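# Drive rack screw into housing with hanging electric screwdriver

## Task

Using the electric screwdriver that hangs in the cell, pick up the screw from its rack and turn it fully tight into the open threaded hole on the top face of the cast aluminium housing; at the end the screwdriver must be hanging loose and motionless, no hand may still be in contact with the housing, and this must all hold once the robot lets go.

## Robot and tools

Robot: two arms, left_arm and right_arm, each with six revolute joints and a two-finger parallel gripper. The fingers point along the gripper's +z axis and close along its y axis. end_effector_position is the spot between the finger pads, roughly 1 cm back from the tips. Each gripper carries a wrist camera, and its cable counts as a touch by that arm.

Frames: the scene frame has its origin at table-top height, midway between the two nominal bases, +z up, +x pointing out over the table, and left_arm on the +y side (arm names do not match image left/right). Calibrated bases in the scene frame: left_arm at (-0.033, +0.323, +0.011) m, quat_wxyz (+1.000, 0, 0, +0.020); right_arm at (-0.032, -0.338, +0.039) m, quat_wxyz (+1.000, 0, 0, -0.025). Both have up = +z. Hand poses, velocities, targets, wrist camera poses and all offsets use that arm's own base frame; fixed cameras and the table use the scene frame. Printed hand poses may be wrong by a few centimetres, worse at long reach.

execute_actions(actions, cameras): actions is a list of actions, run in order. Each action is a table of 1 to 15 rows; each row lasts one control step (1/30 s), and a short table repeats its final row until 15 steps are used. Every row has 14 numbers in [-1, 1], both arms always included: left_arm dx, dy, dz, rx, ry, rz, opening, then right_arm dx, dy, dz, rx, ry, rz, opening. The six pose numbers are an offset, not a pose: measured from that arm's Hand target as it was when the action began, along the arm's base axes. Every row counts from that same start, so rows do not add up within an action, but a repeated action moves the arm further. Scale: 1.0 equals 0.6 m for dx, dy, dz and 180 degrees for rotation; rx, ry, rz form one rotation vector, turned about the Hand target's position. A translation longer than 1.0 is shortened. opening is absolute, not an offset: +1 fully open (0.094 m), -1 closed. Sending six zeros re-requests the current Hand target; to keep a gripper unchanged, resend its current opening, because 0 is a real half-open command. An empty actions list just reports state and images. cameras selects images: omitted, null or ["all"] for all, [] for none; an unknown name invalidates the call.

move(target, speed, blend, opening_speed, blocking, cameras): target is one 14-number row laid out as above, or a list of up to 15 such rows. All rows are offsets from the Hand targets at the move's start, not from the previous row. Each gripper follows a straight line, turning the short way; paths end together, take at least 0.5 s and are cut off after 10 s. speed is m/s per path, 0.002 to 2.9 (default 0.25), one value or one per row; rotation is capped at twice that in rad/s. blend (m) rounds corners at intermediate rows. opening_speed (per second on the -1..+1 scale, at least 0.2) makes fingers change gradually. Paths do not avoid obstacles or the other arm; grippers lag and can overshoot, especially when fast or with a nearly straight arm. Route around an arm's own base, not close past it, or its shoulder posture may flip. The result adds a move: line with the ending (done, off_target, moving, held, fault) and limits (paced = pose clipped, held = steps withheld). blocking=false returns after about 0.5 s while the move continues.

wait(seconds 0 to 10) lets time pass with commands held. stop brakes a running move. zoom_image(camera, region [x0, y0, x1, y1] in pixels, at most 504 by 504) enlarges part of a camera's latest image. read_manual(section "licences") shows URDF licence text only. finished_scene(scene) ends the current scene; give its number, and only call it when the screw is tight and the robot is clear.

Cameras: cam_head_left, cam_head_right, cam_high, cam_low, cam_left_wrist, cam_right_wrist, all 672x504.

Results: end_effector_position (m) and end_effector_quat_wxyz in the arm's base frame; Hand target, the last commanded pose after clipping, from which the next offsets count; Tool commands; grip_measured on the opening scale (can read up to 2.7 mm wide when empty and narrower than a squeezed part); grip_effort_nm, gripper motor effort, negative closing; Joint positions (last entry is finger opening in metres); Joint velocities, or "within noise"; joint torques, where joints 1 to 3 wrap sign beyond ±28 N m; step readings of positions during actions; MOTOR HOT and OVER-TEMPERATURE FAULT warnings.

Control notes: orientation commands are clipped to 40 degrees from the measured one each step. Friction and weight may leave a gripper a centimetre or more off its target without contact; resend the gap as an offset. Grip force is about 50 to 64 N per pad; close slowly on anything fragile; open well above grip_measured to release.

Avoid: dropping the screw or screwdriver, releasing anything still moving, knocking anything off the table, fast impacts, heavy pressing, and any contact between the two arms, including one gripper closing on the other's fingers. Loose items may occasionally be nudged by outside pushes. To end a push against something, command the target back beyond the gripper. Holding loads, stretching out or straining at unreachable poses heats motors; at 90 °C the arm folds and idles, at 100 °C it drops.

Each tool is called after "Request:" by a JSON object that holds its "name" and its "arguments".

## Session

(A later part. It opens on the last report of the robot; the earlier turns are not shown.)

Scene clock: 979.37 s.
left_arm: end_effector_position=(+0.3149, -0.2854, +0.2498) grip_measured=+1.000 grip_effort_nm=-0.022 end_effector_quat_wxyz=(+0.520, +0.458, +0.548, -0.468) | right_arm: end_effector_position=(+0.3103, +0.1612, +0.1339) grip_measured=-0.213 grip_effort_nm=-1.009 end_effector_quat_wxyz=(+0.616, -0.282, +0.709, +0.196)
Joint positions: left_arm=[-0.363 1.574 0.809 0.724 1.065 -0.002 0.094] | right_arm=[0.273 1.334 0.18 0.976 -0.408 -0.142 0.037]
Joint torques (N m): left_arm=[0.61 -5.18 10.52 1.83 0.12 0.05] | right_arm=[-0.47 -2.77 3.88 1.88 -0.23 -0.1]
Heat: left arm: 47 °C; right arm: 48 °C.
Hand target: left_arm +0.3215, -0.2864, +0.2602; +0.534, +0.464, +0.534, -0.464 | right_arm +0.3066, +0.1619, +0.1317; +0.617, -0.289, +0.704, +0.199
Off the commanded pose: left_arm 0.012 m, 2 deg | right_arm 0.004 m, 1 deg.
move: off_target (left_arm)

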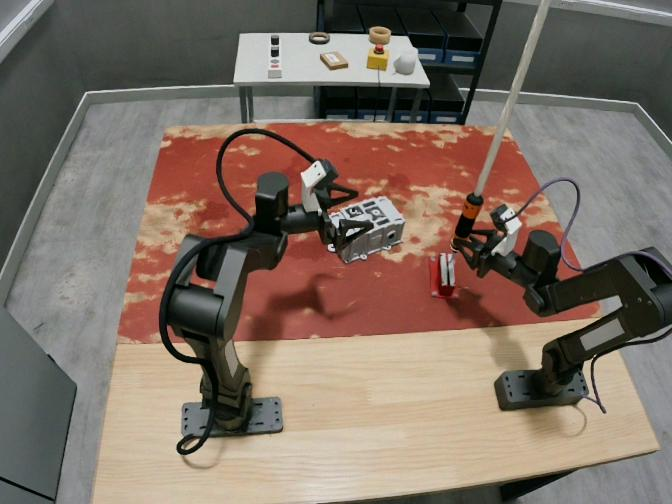

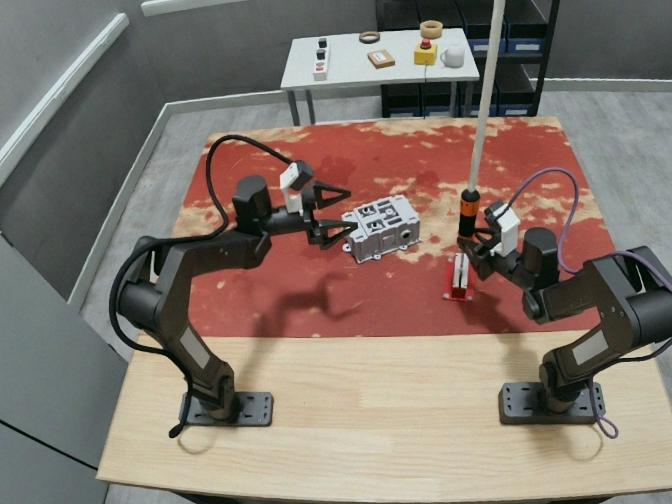

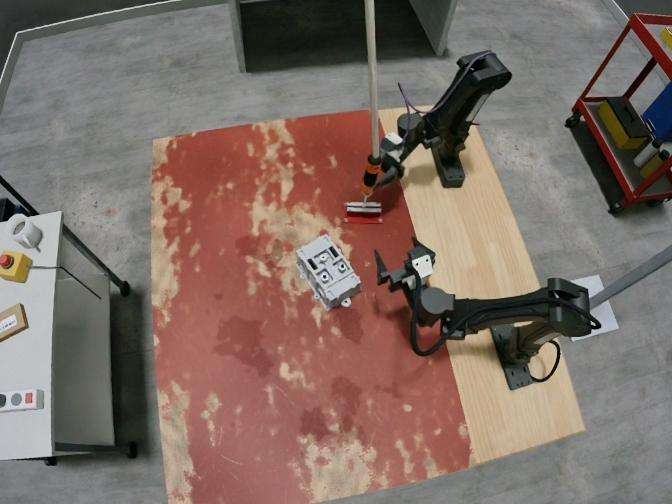

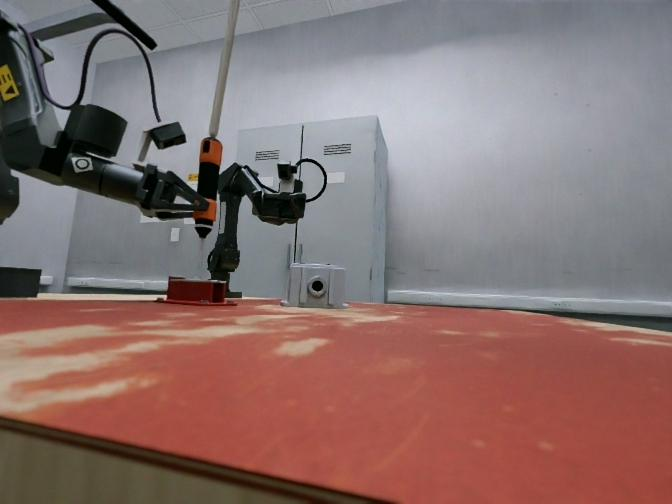

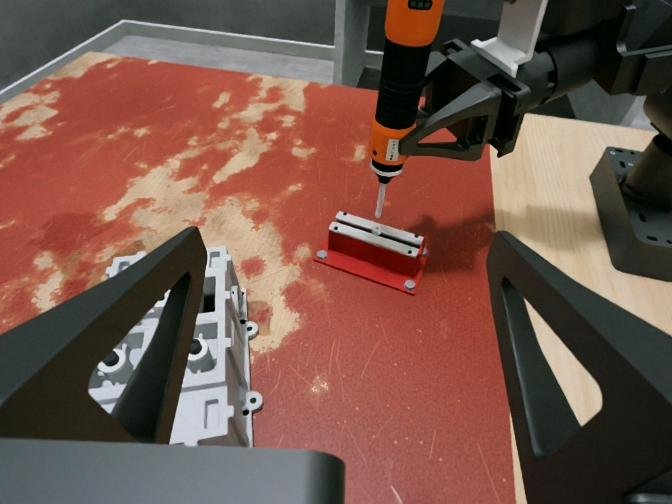

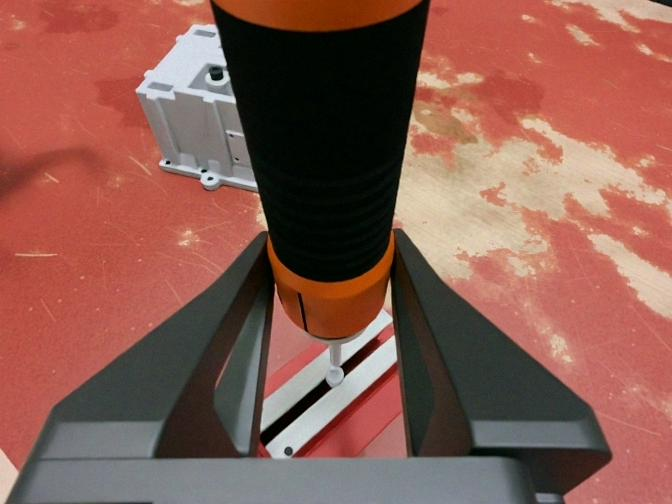

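Request:
{"name": "move", "arguments": {"target": [0,0,0,0,0,0,1, 0,-0.001,-0.02,0,0,0,-0.5], "speed": 0.04, "cameras": ["cam_low","cam_left_wrist","cam_right_wrist"]}}

Request:
{"name": "zoom_image", "arguments": {"camera": "cam_left_wrist", "region": [320, 150, 440, 280]}}

Request:
{"name": "zoom_image", "arguments": {"camera": "cam_right_wrist", "region": [280, 320, 400, 420]}}

Request:
{"name": "zoom_image", "arguments": {"camera": "cam_low", "region": [140, 180, 280, 310]}}

Scene clock: 999.03 s.
left_arm: end_effector_position=(+0.3149, -0.2854, +0.2499) grip_measured=+1.000 grip_effort_nm=-0.022 end_effector_quat_wxyz=(+0.521, +0.458, +0.548, -0.468) | right_arm: end_effector_position=(+0.3104, +0.1606, +0.1205) grip_measured=-0.213 grip_effort_nm=-1.013 end_effector_quat_wxyz=(+0.615, -0.282, +0.710, +0.196)
Joint positions: left_arm=[-0.363 1.574 0.809 0.725 1.065 -0.002 0.094] | right_arm=[0.269 1.431 0.157 1.09 -0.411 -0.144 0.037]
Joint torques (N m): left_arm=[0.59 -5.16 10.56 1.83 0.12 0.05] | right_arm=[-0.43 -3.07 3.32 1.87 -0.25 -0.08]
Heat: left arm: 47 °C; right arm: 47 °C.
Hand target: left_arm +0.3215, -0.2864, +0.2602; +0.534, +0.464, +0.534, -0.464 | right_arm +0.3067, +0.1613, +0.1199; +0.618, -0.289, +0.704, +0.199
Off the commanded pose: left_arm 0.012 m, 2 deg | right_arm 0.004 m, 1 deg.
move: off_target (left_arm)

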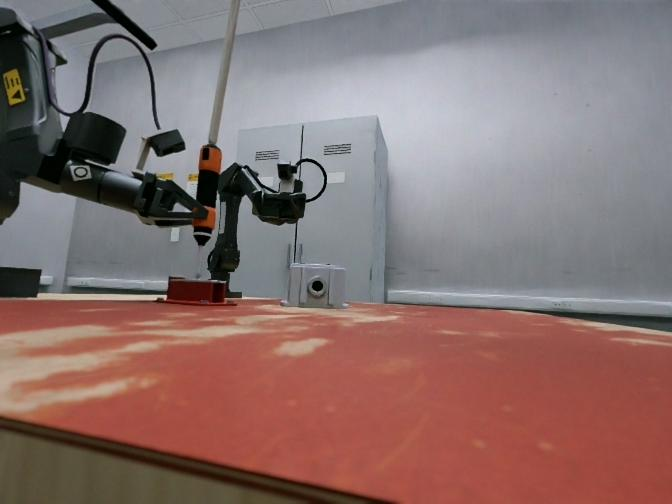

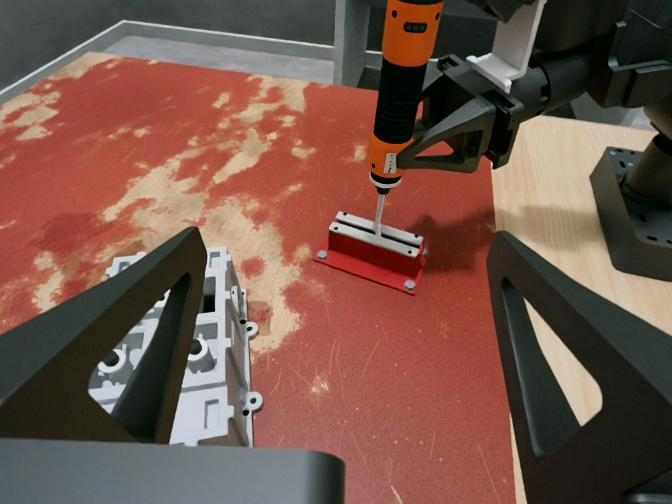

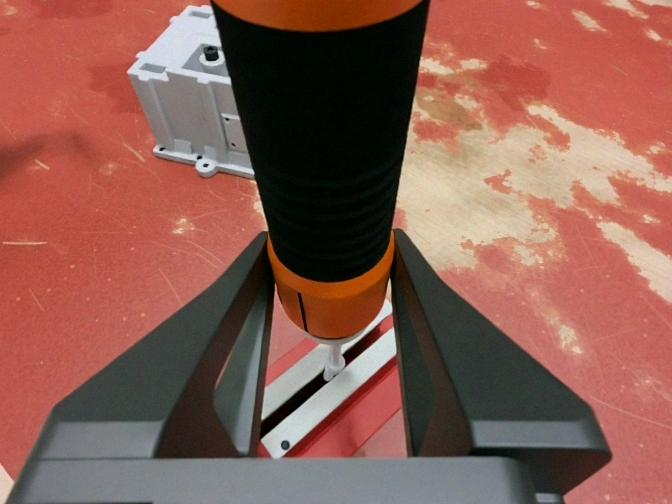

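Scaled by 3.877 (camera's finer frame: 960x720).

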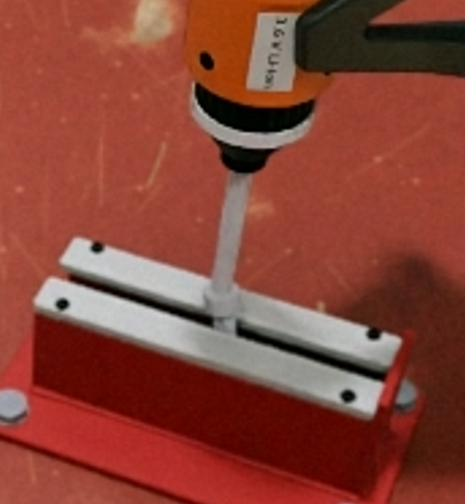

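Scaled by 4.200 (camera's finer frame: 960x720).

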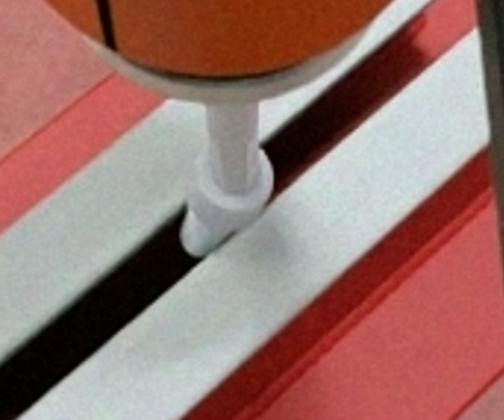

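Scaled by 3.600 (camera's finer frame: 960x720).

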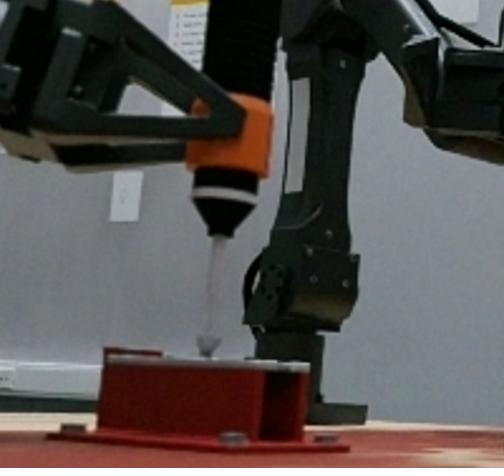

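Request:
{"name": "move", "arguments": {"target": [0,0,0,0,0,0,1, 0,0,-0.007,0,0,0,-0.5], "speed": 0.02, "cameras": ["cam_low","cam_left_wrist","cam_right_wrist"]}}

Request:
{"name": "zoom_image", "arguments": {"camera": "cam_left_wrist", "region": [320, 150, 440, 280]}}

Request:
{"name": "zoom_image", "arguments": {"camera": "cam_right_wrist", "region": [280, 320, 400, 420]}}

Request:
{"name": "zoom_image", "arguments": {"camera": "cam_low", "region": [140, 180, 280, 310]}}

Scene clock: 1010.17 s.
left_arm: end_effector_position=(+0.3149, -0.2854, +0.2500) grip_measured=+1.000 grip_effort_nm=-0.032 end_effector_quat_wxyz=(+0.521, +0.458, +0.548, -0.468) | right_arm: end_effector_position=(+0.3101, +0.1608, +0.1153) grip_measured=-0.213 grip_effort_nm=-1.013 end_effector_quat_wxyz=(+0.613, -0.283, +0.711, +0.197)
Joint positions: left_arm=[-0.363 1.574 0.809 0.726 1.065 -0.002 0.094] | right_arm=[0.269 1.468 0.15 1.13 -0.413 -0.144 0.037]
Joint torques (N m): left_arm=[0.61 -5.2 10.56 1.82 0.11 0.06] | right_arm=[-0.38 -3.06 3.15 1.95 -0.24 -0.09]
Heat: left arm: 47 °C; right arm: 47 °C.
Hand target: left_arm +0.3215, -0.2864, +0.2602; +0.534, +0.464, +0.534, -0.464 | right_arm +0.3067, +0.1613, +0.1156; +0.617, -0.289, +0.704, +0.199
Off the commanded pose: left_arm 0.012 m, 2 deg | right_arm 0.003 m, 1 deg.
move: off_target (left_arm)

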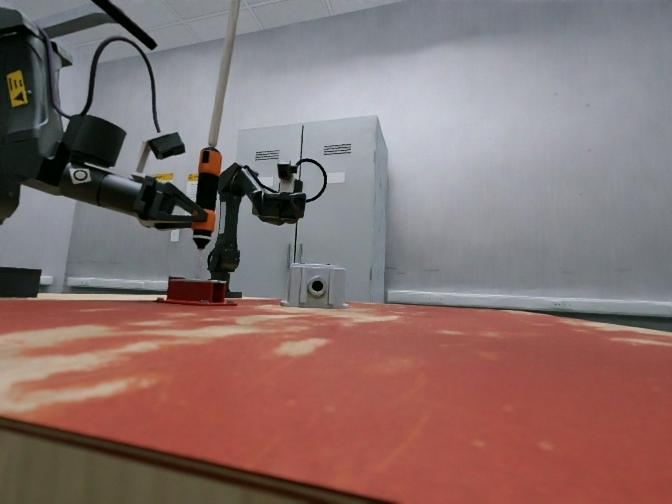

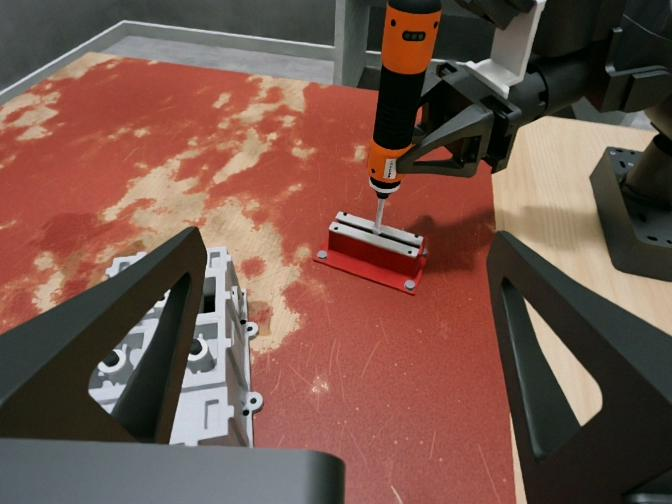

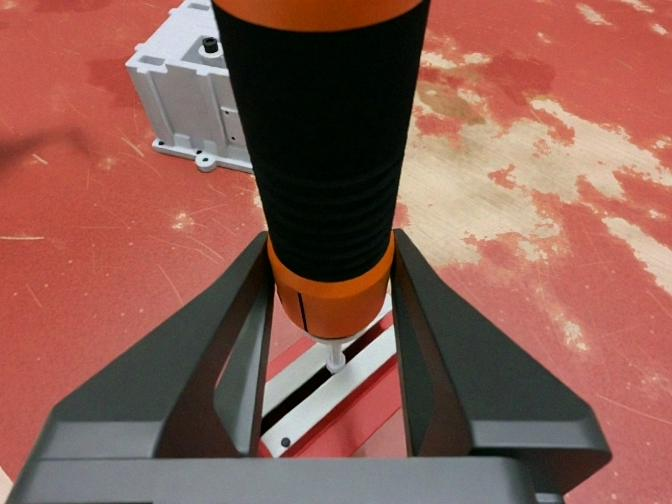

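Scaled by 3.877 (camera's finer frame: 960x720).

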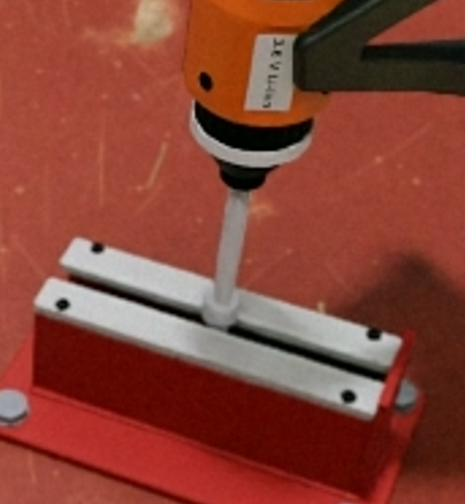

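Scaled by 4.200 (camera's finer frame: 960x720).

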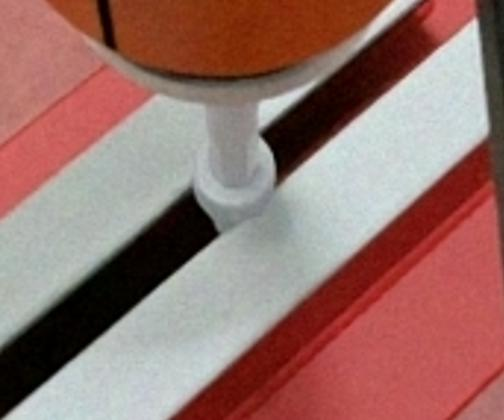

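Scaled by 3.600 (camera's finer frame: 960x720).

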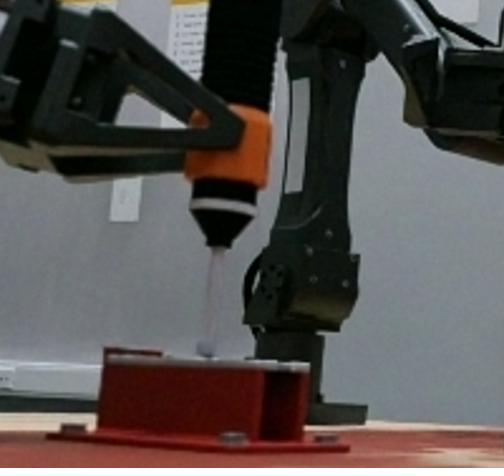

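Request:
{"name": "move", "arguments": {"target": [0,0,0,0,0,0,1, 0,0,0.1,0,0,0,-0.5], "speed": 0.08}}

Request:
{"name": "zoom_image", "arguments": {"camera": "cam_left_wrist", "region": [320, 80, 460, 280]}}

Request:
{"name": "zoom_image", "arguments": {"camera": "cam_right_wrist", "region": [280, 320, 400, 460]}}

Request:
{"name": "zoom_image", "arguments": {"camera": "cam_low", "region": [140, 130, 280, 310]}}

Scene clock: 1017.00 s.
left_arm: end_effector_position=(+0.3149, -0.2854, +0.2500) grip_measured=+1.000 grip_effort_nm=-0.022 end_effector_quat_wxyz=(+0.521, +0.458, +0.548, -0.468) | right_arm: end_effector_position=(+0.3026, +0.1591, +0.1571) grip_measured=-0.213 grip_effort_nm=-1.013 end_effector_quat_wxyz=(+0.601, -0.283, +0.721, +0.199)
Joint positions: left_arm=[-0.363 1.574 0.809 0.726 1.065 -0.002 0.094] | right_arm=[0.269 1.101 0.243 0.638 -0.415 -0.144 0.037]
Joint torques (N m): left_arm=[0.58 -5.16 10.52 1.82 0.12 0.05] | right_arm=[-0.57 -3.97 8.66 1.6 -0.21 -0.1]
Heat: left arm: 47 °C; right arm: 48 °C.
Hand target: left_arm +0.3215, -0.2864, +0.2602; +0.534, +0.464, +0.534, -0.464 | right_arm +0.3067, +0.1613, +0.1757; +0.618, -0.289, +0.704, +0.199
Off the commanded pose: left_arm 0.012 m, 2 deg | right_arm 0.019 m, 3 deg.
move: off_target (left_arm, right_arm)

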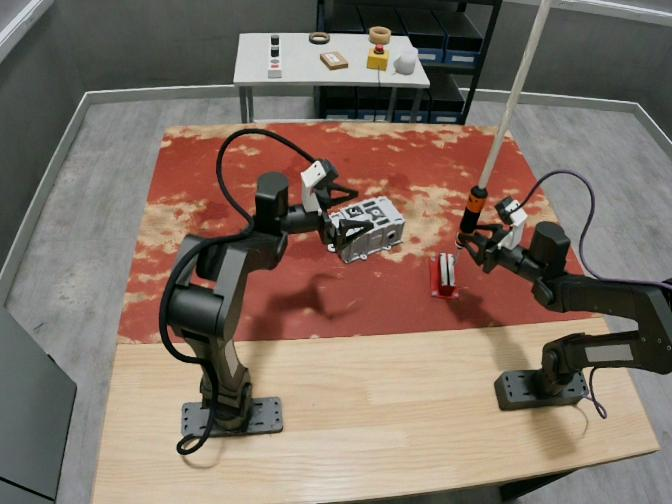

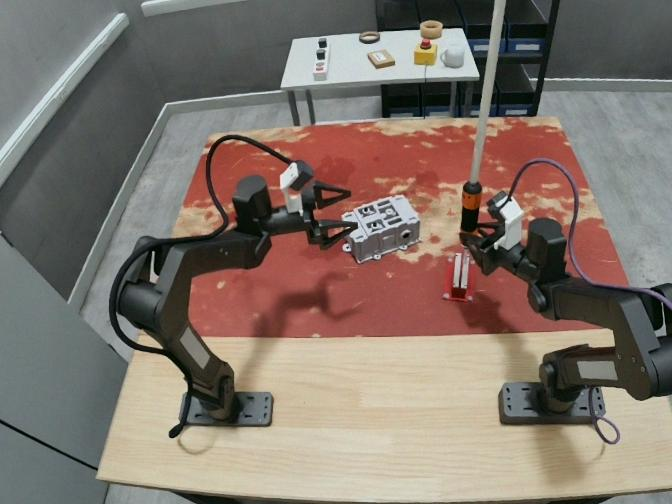

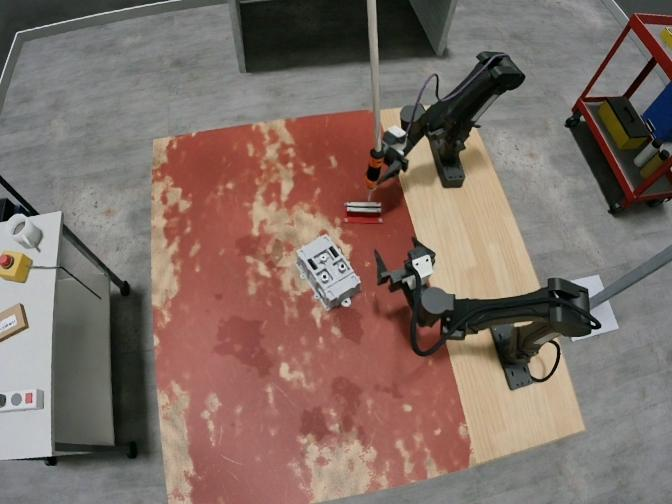

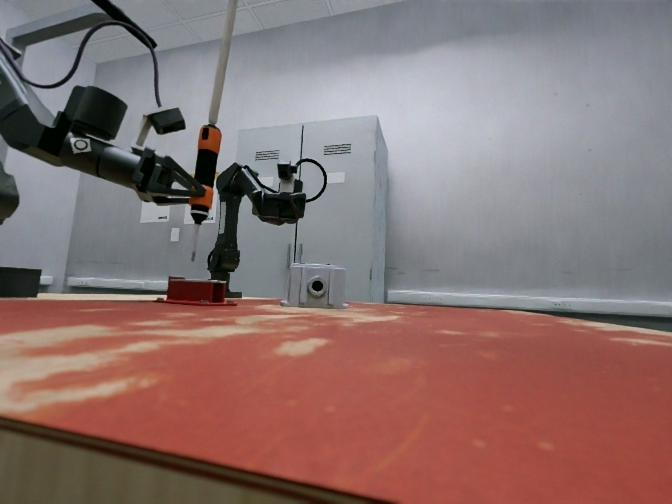

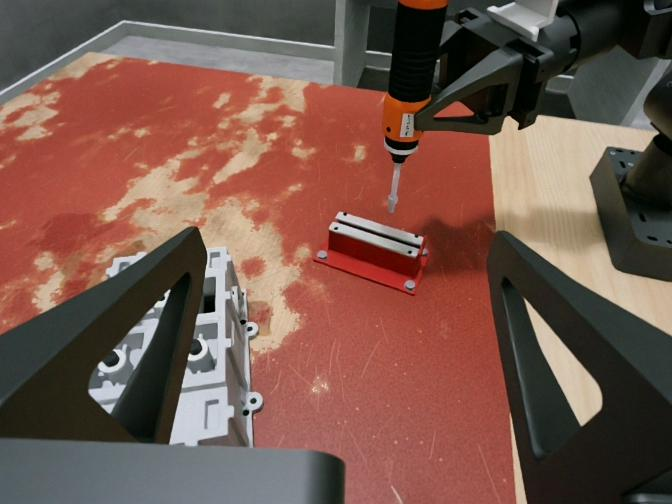

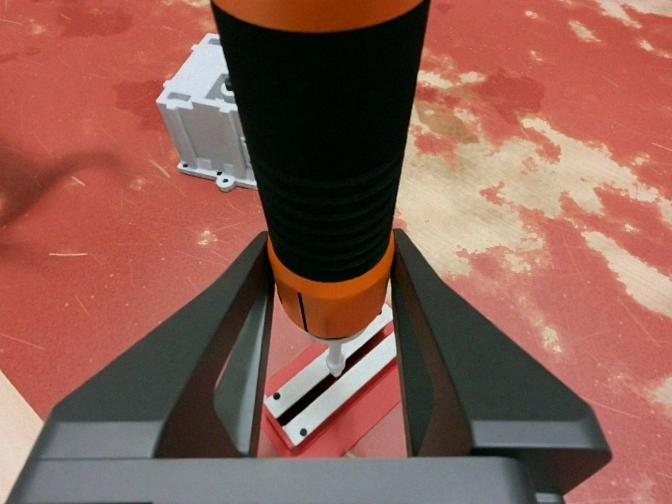

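Scaled by 2.520 (camera's finer frame: 960x720).

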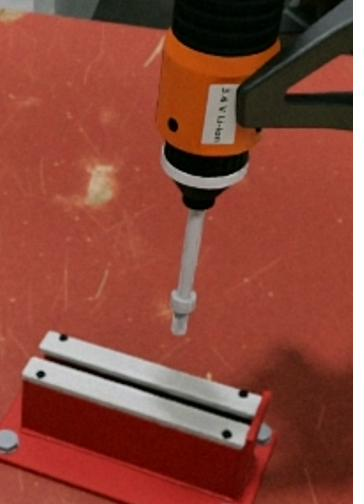

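Scaled by 3.600 (camera's finer frame: 960x720).

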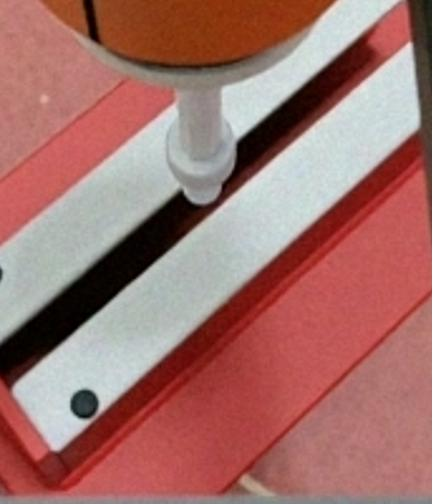

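Scaled by 2.800 (camera's finer frame: 960x720).

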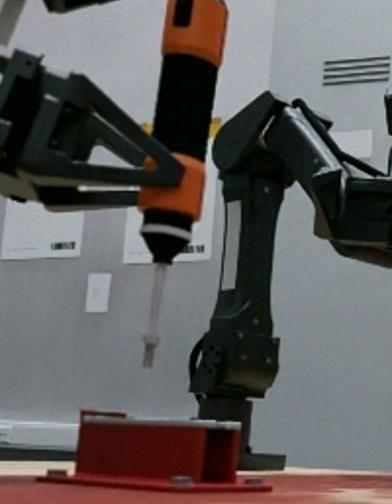

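Request:
{"name": "move", "arguments": {"target": [0.044,0.094,0.008,0,0,0.178,1, 0,0,0,0,0,0,-0.5], "speed": 0.25, "cameras": []}}

Request:
{"name": "move", "arguments": {"target": [0,0,0,0,0,0,1, 0.282,0.276,0.157,0,0,0,-0.5], "speed": 0.12}}

Scene clock: 1049.33 s.
left_arm: end_effector_position=(+0.3526, -0.2316, +0.2631) grip_measured=+1.000 grip_effort_nm=-0.022 end_effector_quat_wxyz=(+0.638, +0.301, +0.642, -0.302) | right_arm: end_effector_position=(+0.3025, +0.1590, +0.1569) grip_measured=-0.213 grip_effort_nm=-1.009 end_effector_quat_wxyz=(+0.600, -0.283, +0.721, +0.199)
Joint positions: left_arm=[-0.379 1.343 0.644 0.694 0.502 -0.002 0.094] | right_arm=[0.269 1.101 0.243 0.637 -0.415 -0.144 0.037]
Joint torques (N m): left_arm=[-0.61 -6.98 6.58 1.8 -0.17 0.04] | right_arm=[-0.5 -4.03 8.7 1.6 -0.23 -0.08]
Heat: left arm: 47 °C; right arm: 46 °C.
Hand target: left_arm +0.3480, -0.2300, +0.2650; +0.641, +0.299, +0.641, -0.298 | right_arm +0.3067, +0.1613, +0.1757; +0.618, -0.289, +0.704, +0.199
Off the commanded pose: left_arm 0.005 m, 1 deg | right_arm 0.019 m, 3 deg.
move: off_target (right_arm)

Scene clock: 1052.20 s.
left_arm: end_effector_position=(+0.3527, -0.2314, +0.2630) grip_measured=+1.000 grip_effort_nm=-0.022 end_effector_quat_wxyz=(+0.638, +0.300, +0.642, -0.302) | right_arm: end_effector_position=(+0.4721, +0.3200, +0.2574) grip_measured=-0.213 grip_effort_nm=-1.013 end_effector_quat_wxyz=(+0.608, -0.289, +0.713, +0.196)
Joint positions: left_arm=[-0.379 1.343 0.644 0.693 0.501 -0.002 0.094] | right_arm=[0.549 1.821 1.295 0.339 -0.145 -0.101 0.037]
Joint torques (N m): left_arm=[-0.64 -6.93 6.6 1.82 -0.16 0.03] | right_arm=[0.68 -9.25 10.4 1.68 0.02 -0.02]
Heat: left arm: 46 °C; right arm: 47 °C.
Hand target: left_arm +0.3480, -0.2300, +0.2650; +0.641, +0.299, +0.641, -0.298 | right_arm +0.4759, +0.3269, +0.2699; +0.618, -0.289, +0.704, +0.199
Off the commanded pose: left_arm 0.005 m, 1 deg | right_arm 0.015 m, 2 deg.
move: off_target (right_arm)

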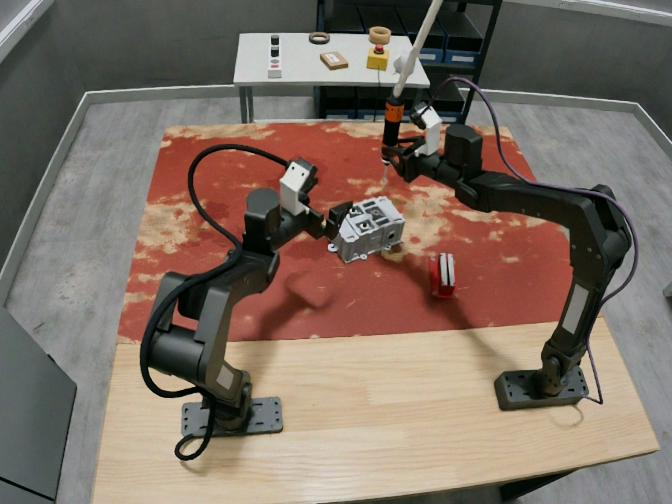

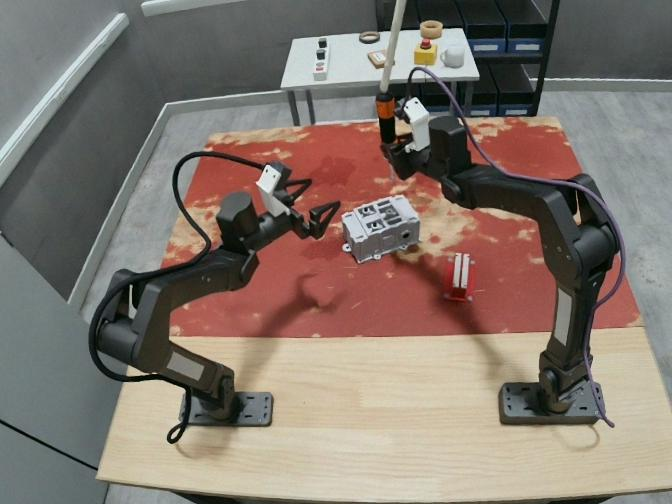

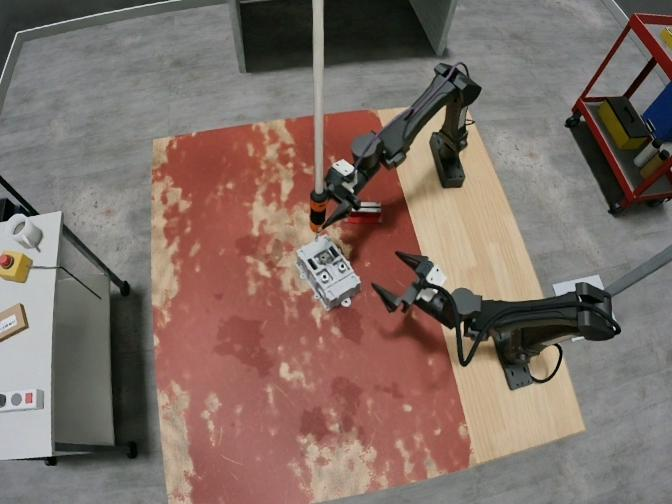

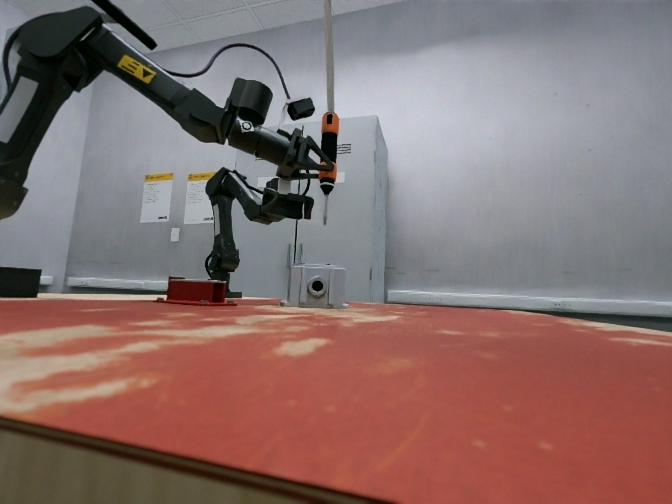

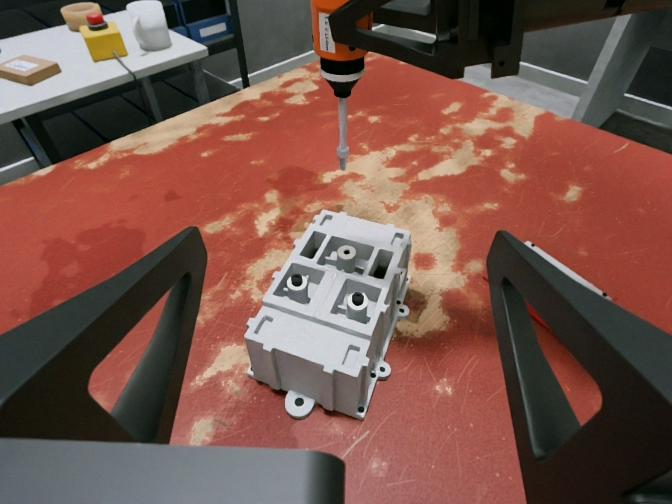

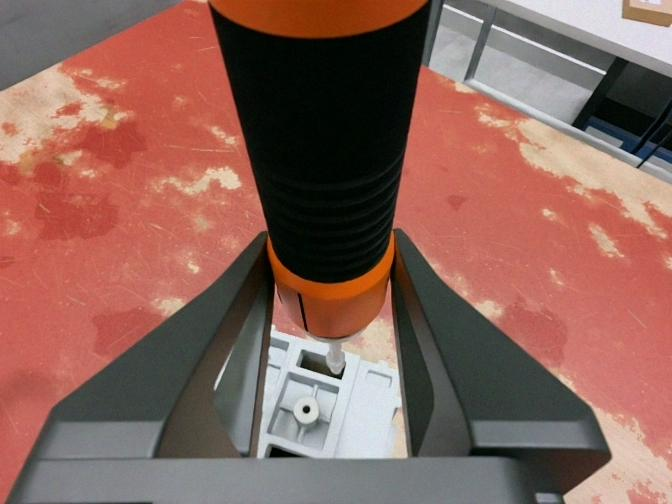

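Request:
{"name": "move", "arguments": {"target": [0,0,0,0,0,0,1, -0.0278,0.022,-0.075,0,0,0,-0.5], "speed": 0.08}}

Request:
{"name": "zoom_image", "arguments": {"camera": "cam_left_wrist", "region": [260, 80, 440, 280]}}

Request:
{"name": "zoom_image", "arguments": {"camera": "cam_right_wrist", "region": [260, 310, 410, 460]}}

Request:
{"name": "zoom_image", "arguments": {"camera": "cam_low", "region": [240, 150, 400, 310]}}

Request:
{"name": "zoom_image", "arguments": {"camera": "cam_high", "region": [270, 180, 370, 310]}}

Scene clock: 1118.33 s.
left_arm: end_effector_position=(+0.3527, -0.2314, +0.2629) grip_measured=+1.000 grip_effort_nm=-0.032 end_effector_quat_wxyz=(+0.638, +0.300, +0.642, -0.302) | right_arm: end_effector_position=(+0.4610, +0.3365, +0.2278) grip_measured=-0.213 grip_effort_nm=-1.004 end_effector_quat_wxyz=(+0.614, -0.287, +0.708, +0.197)
Joint positions: left_arm=[-0.379 1.343 0.644 0.693 0.501 -0.002 0.094] | right_arm=[0.599 1.861 1.205 0.487 -0.094 -0.092 0.037]
Joint torques (N m): left_arm=[-0.58 -6.94 6.61 1.82 -0.15 0.03] | right_arm=[0.69 -9.7 5.74 1.91 0.02 -0.03]
Heat: left arm: 40 °C; right arm: 48 °C.
Hand target: left_arm +0.3480, -0.2300, +0.2651; +0.641, +0.299, +0.641, -0.298 | right_arm +0.4591, +0.3402, +0.2249; +0.618, -0.289, +0.704, +0.199
Off the commanded pose: left_arm 0.005 m, 1 deg | right_arm 0.005 m, 1 deg.
move: done

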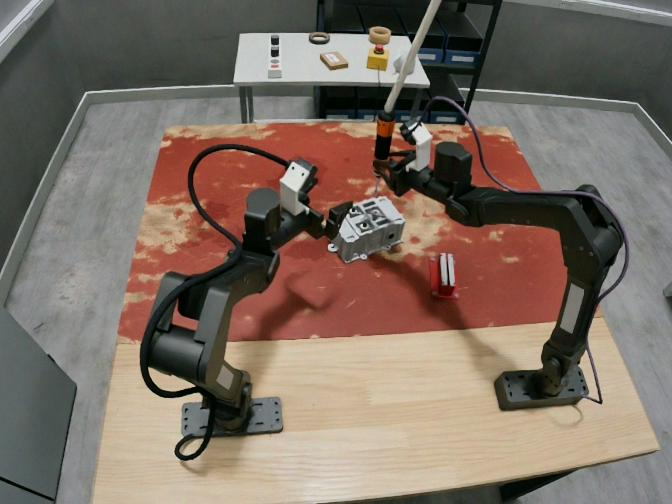

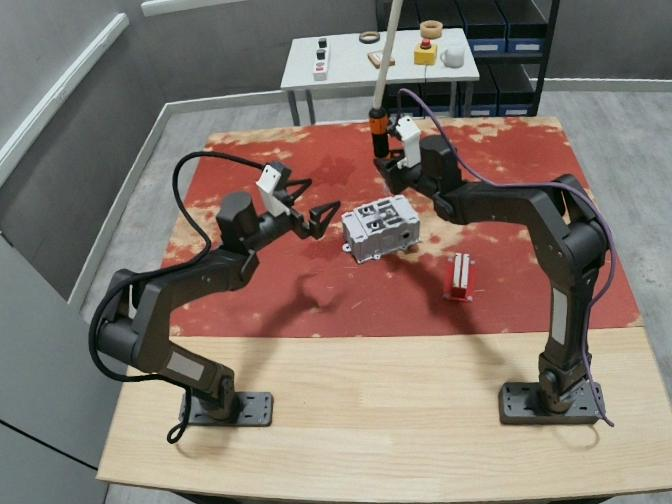

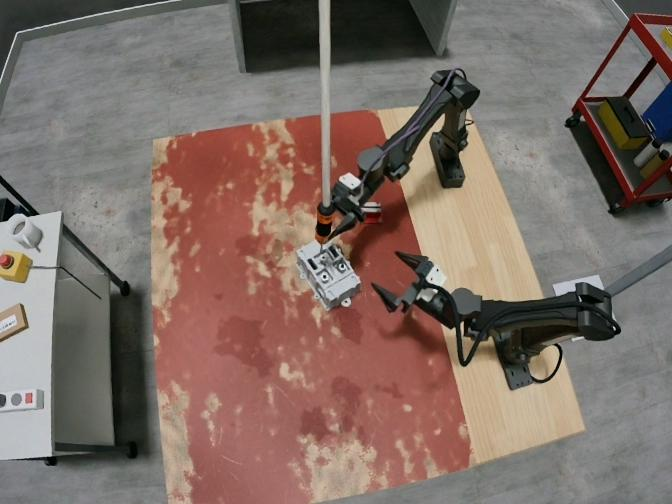

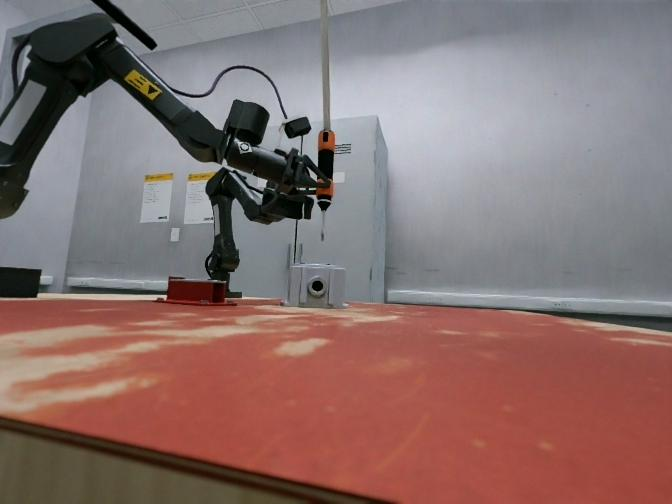

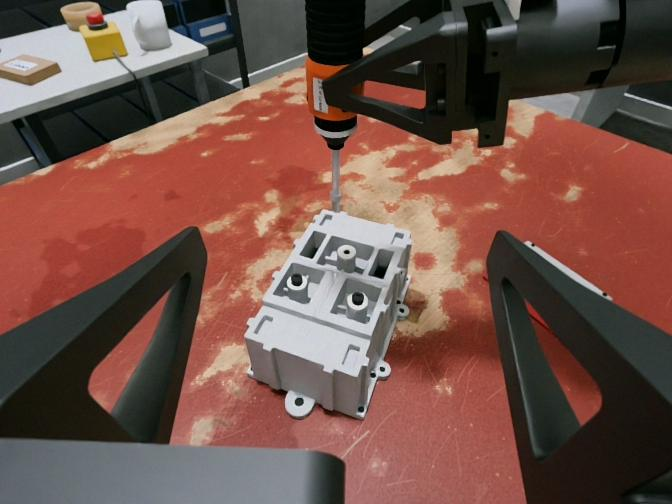

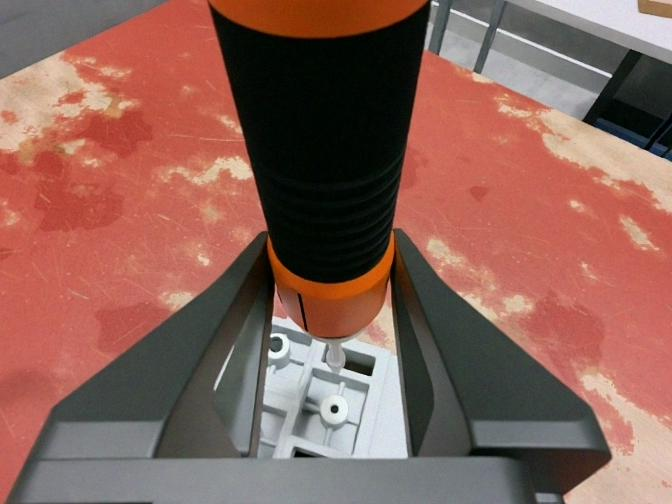

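Scaled by 2.520 (camera's finer frame: 960x720).

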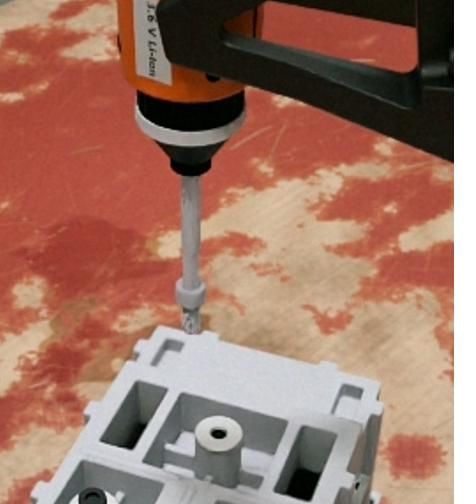

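Scaled by 3.360 (camera's finer frame: 960x720).

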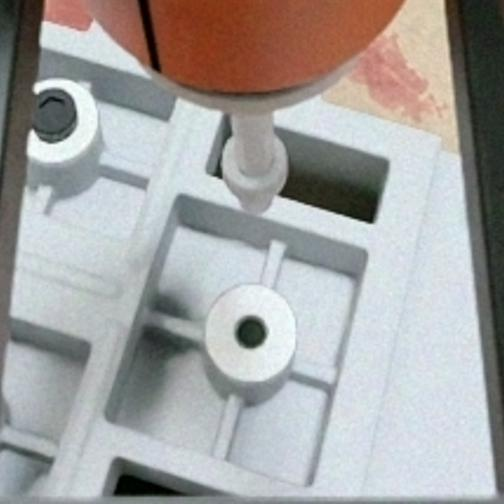

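Scaled by 3.150 (camera's finer frame: 960x720).

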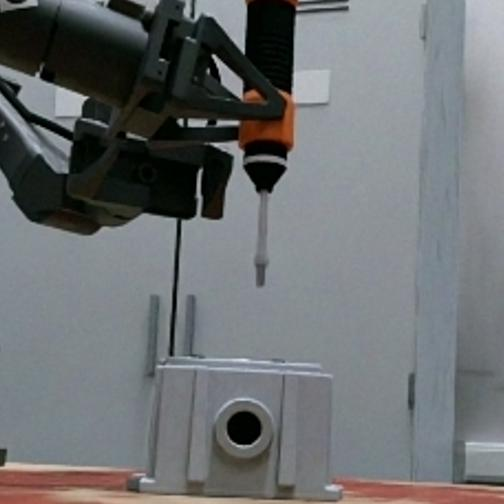

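Scaled by 3.877 (camera's finer frame: 960x720).

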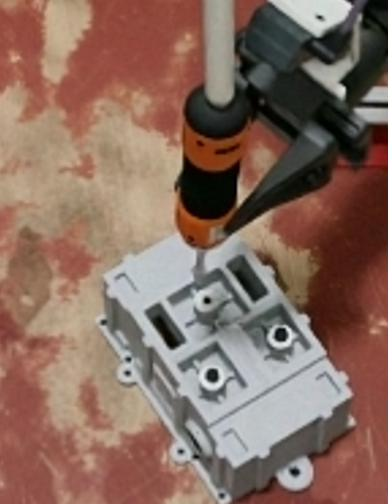

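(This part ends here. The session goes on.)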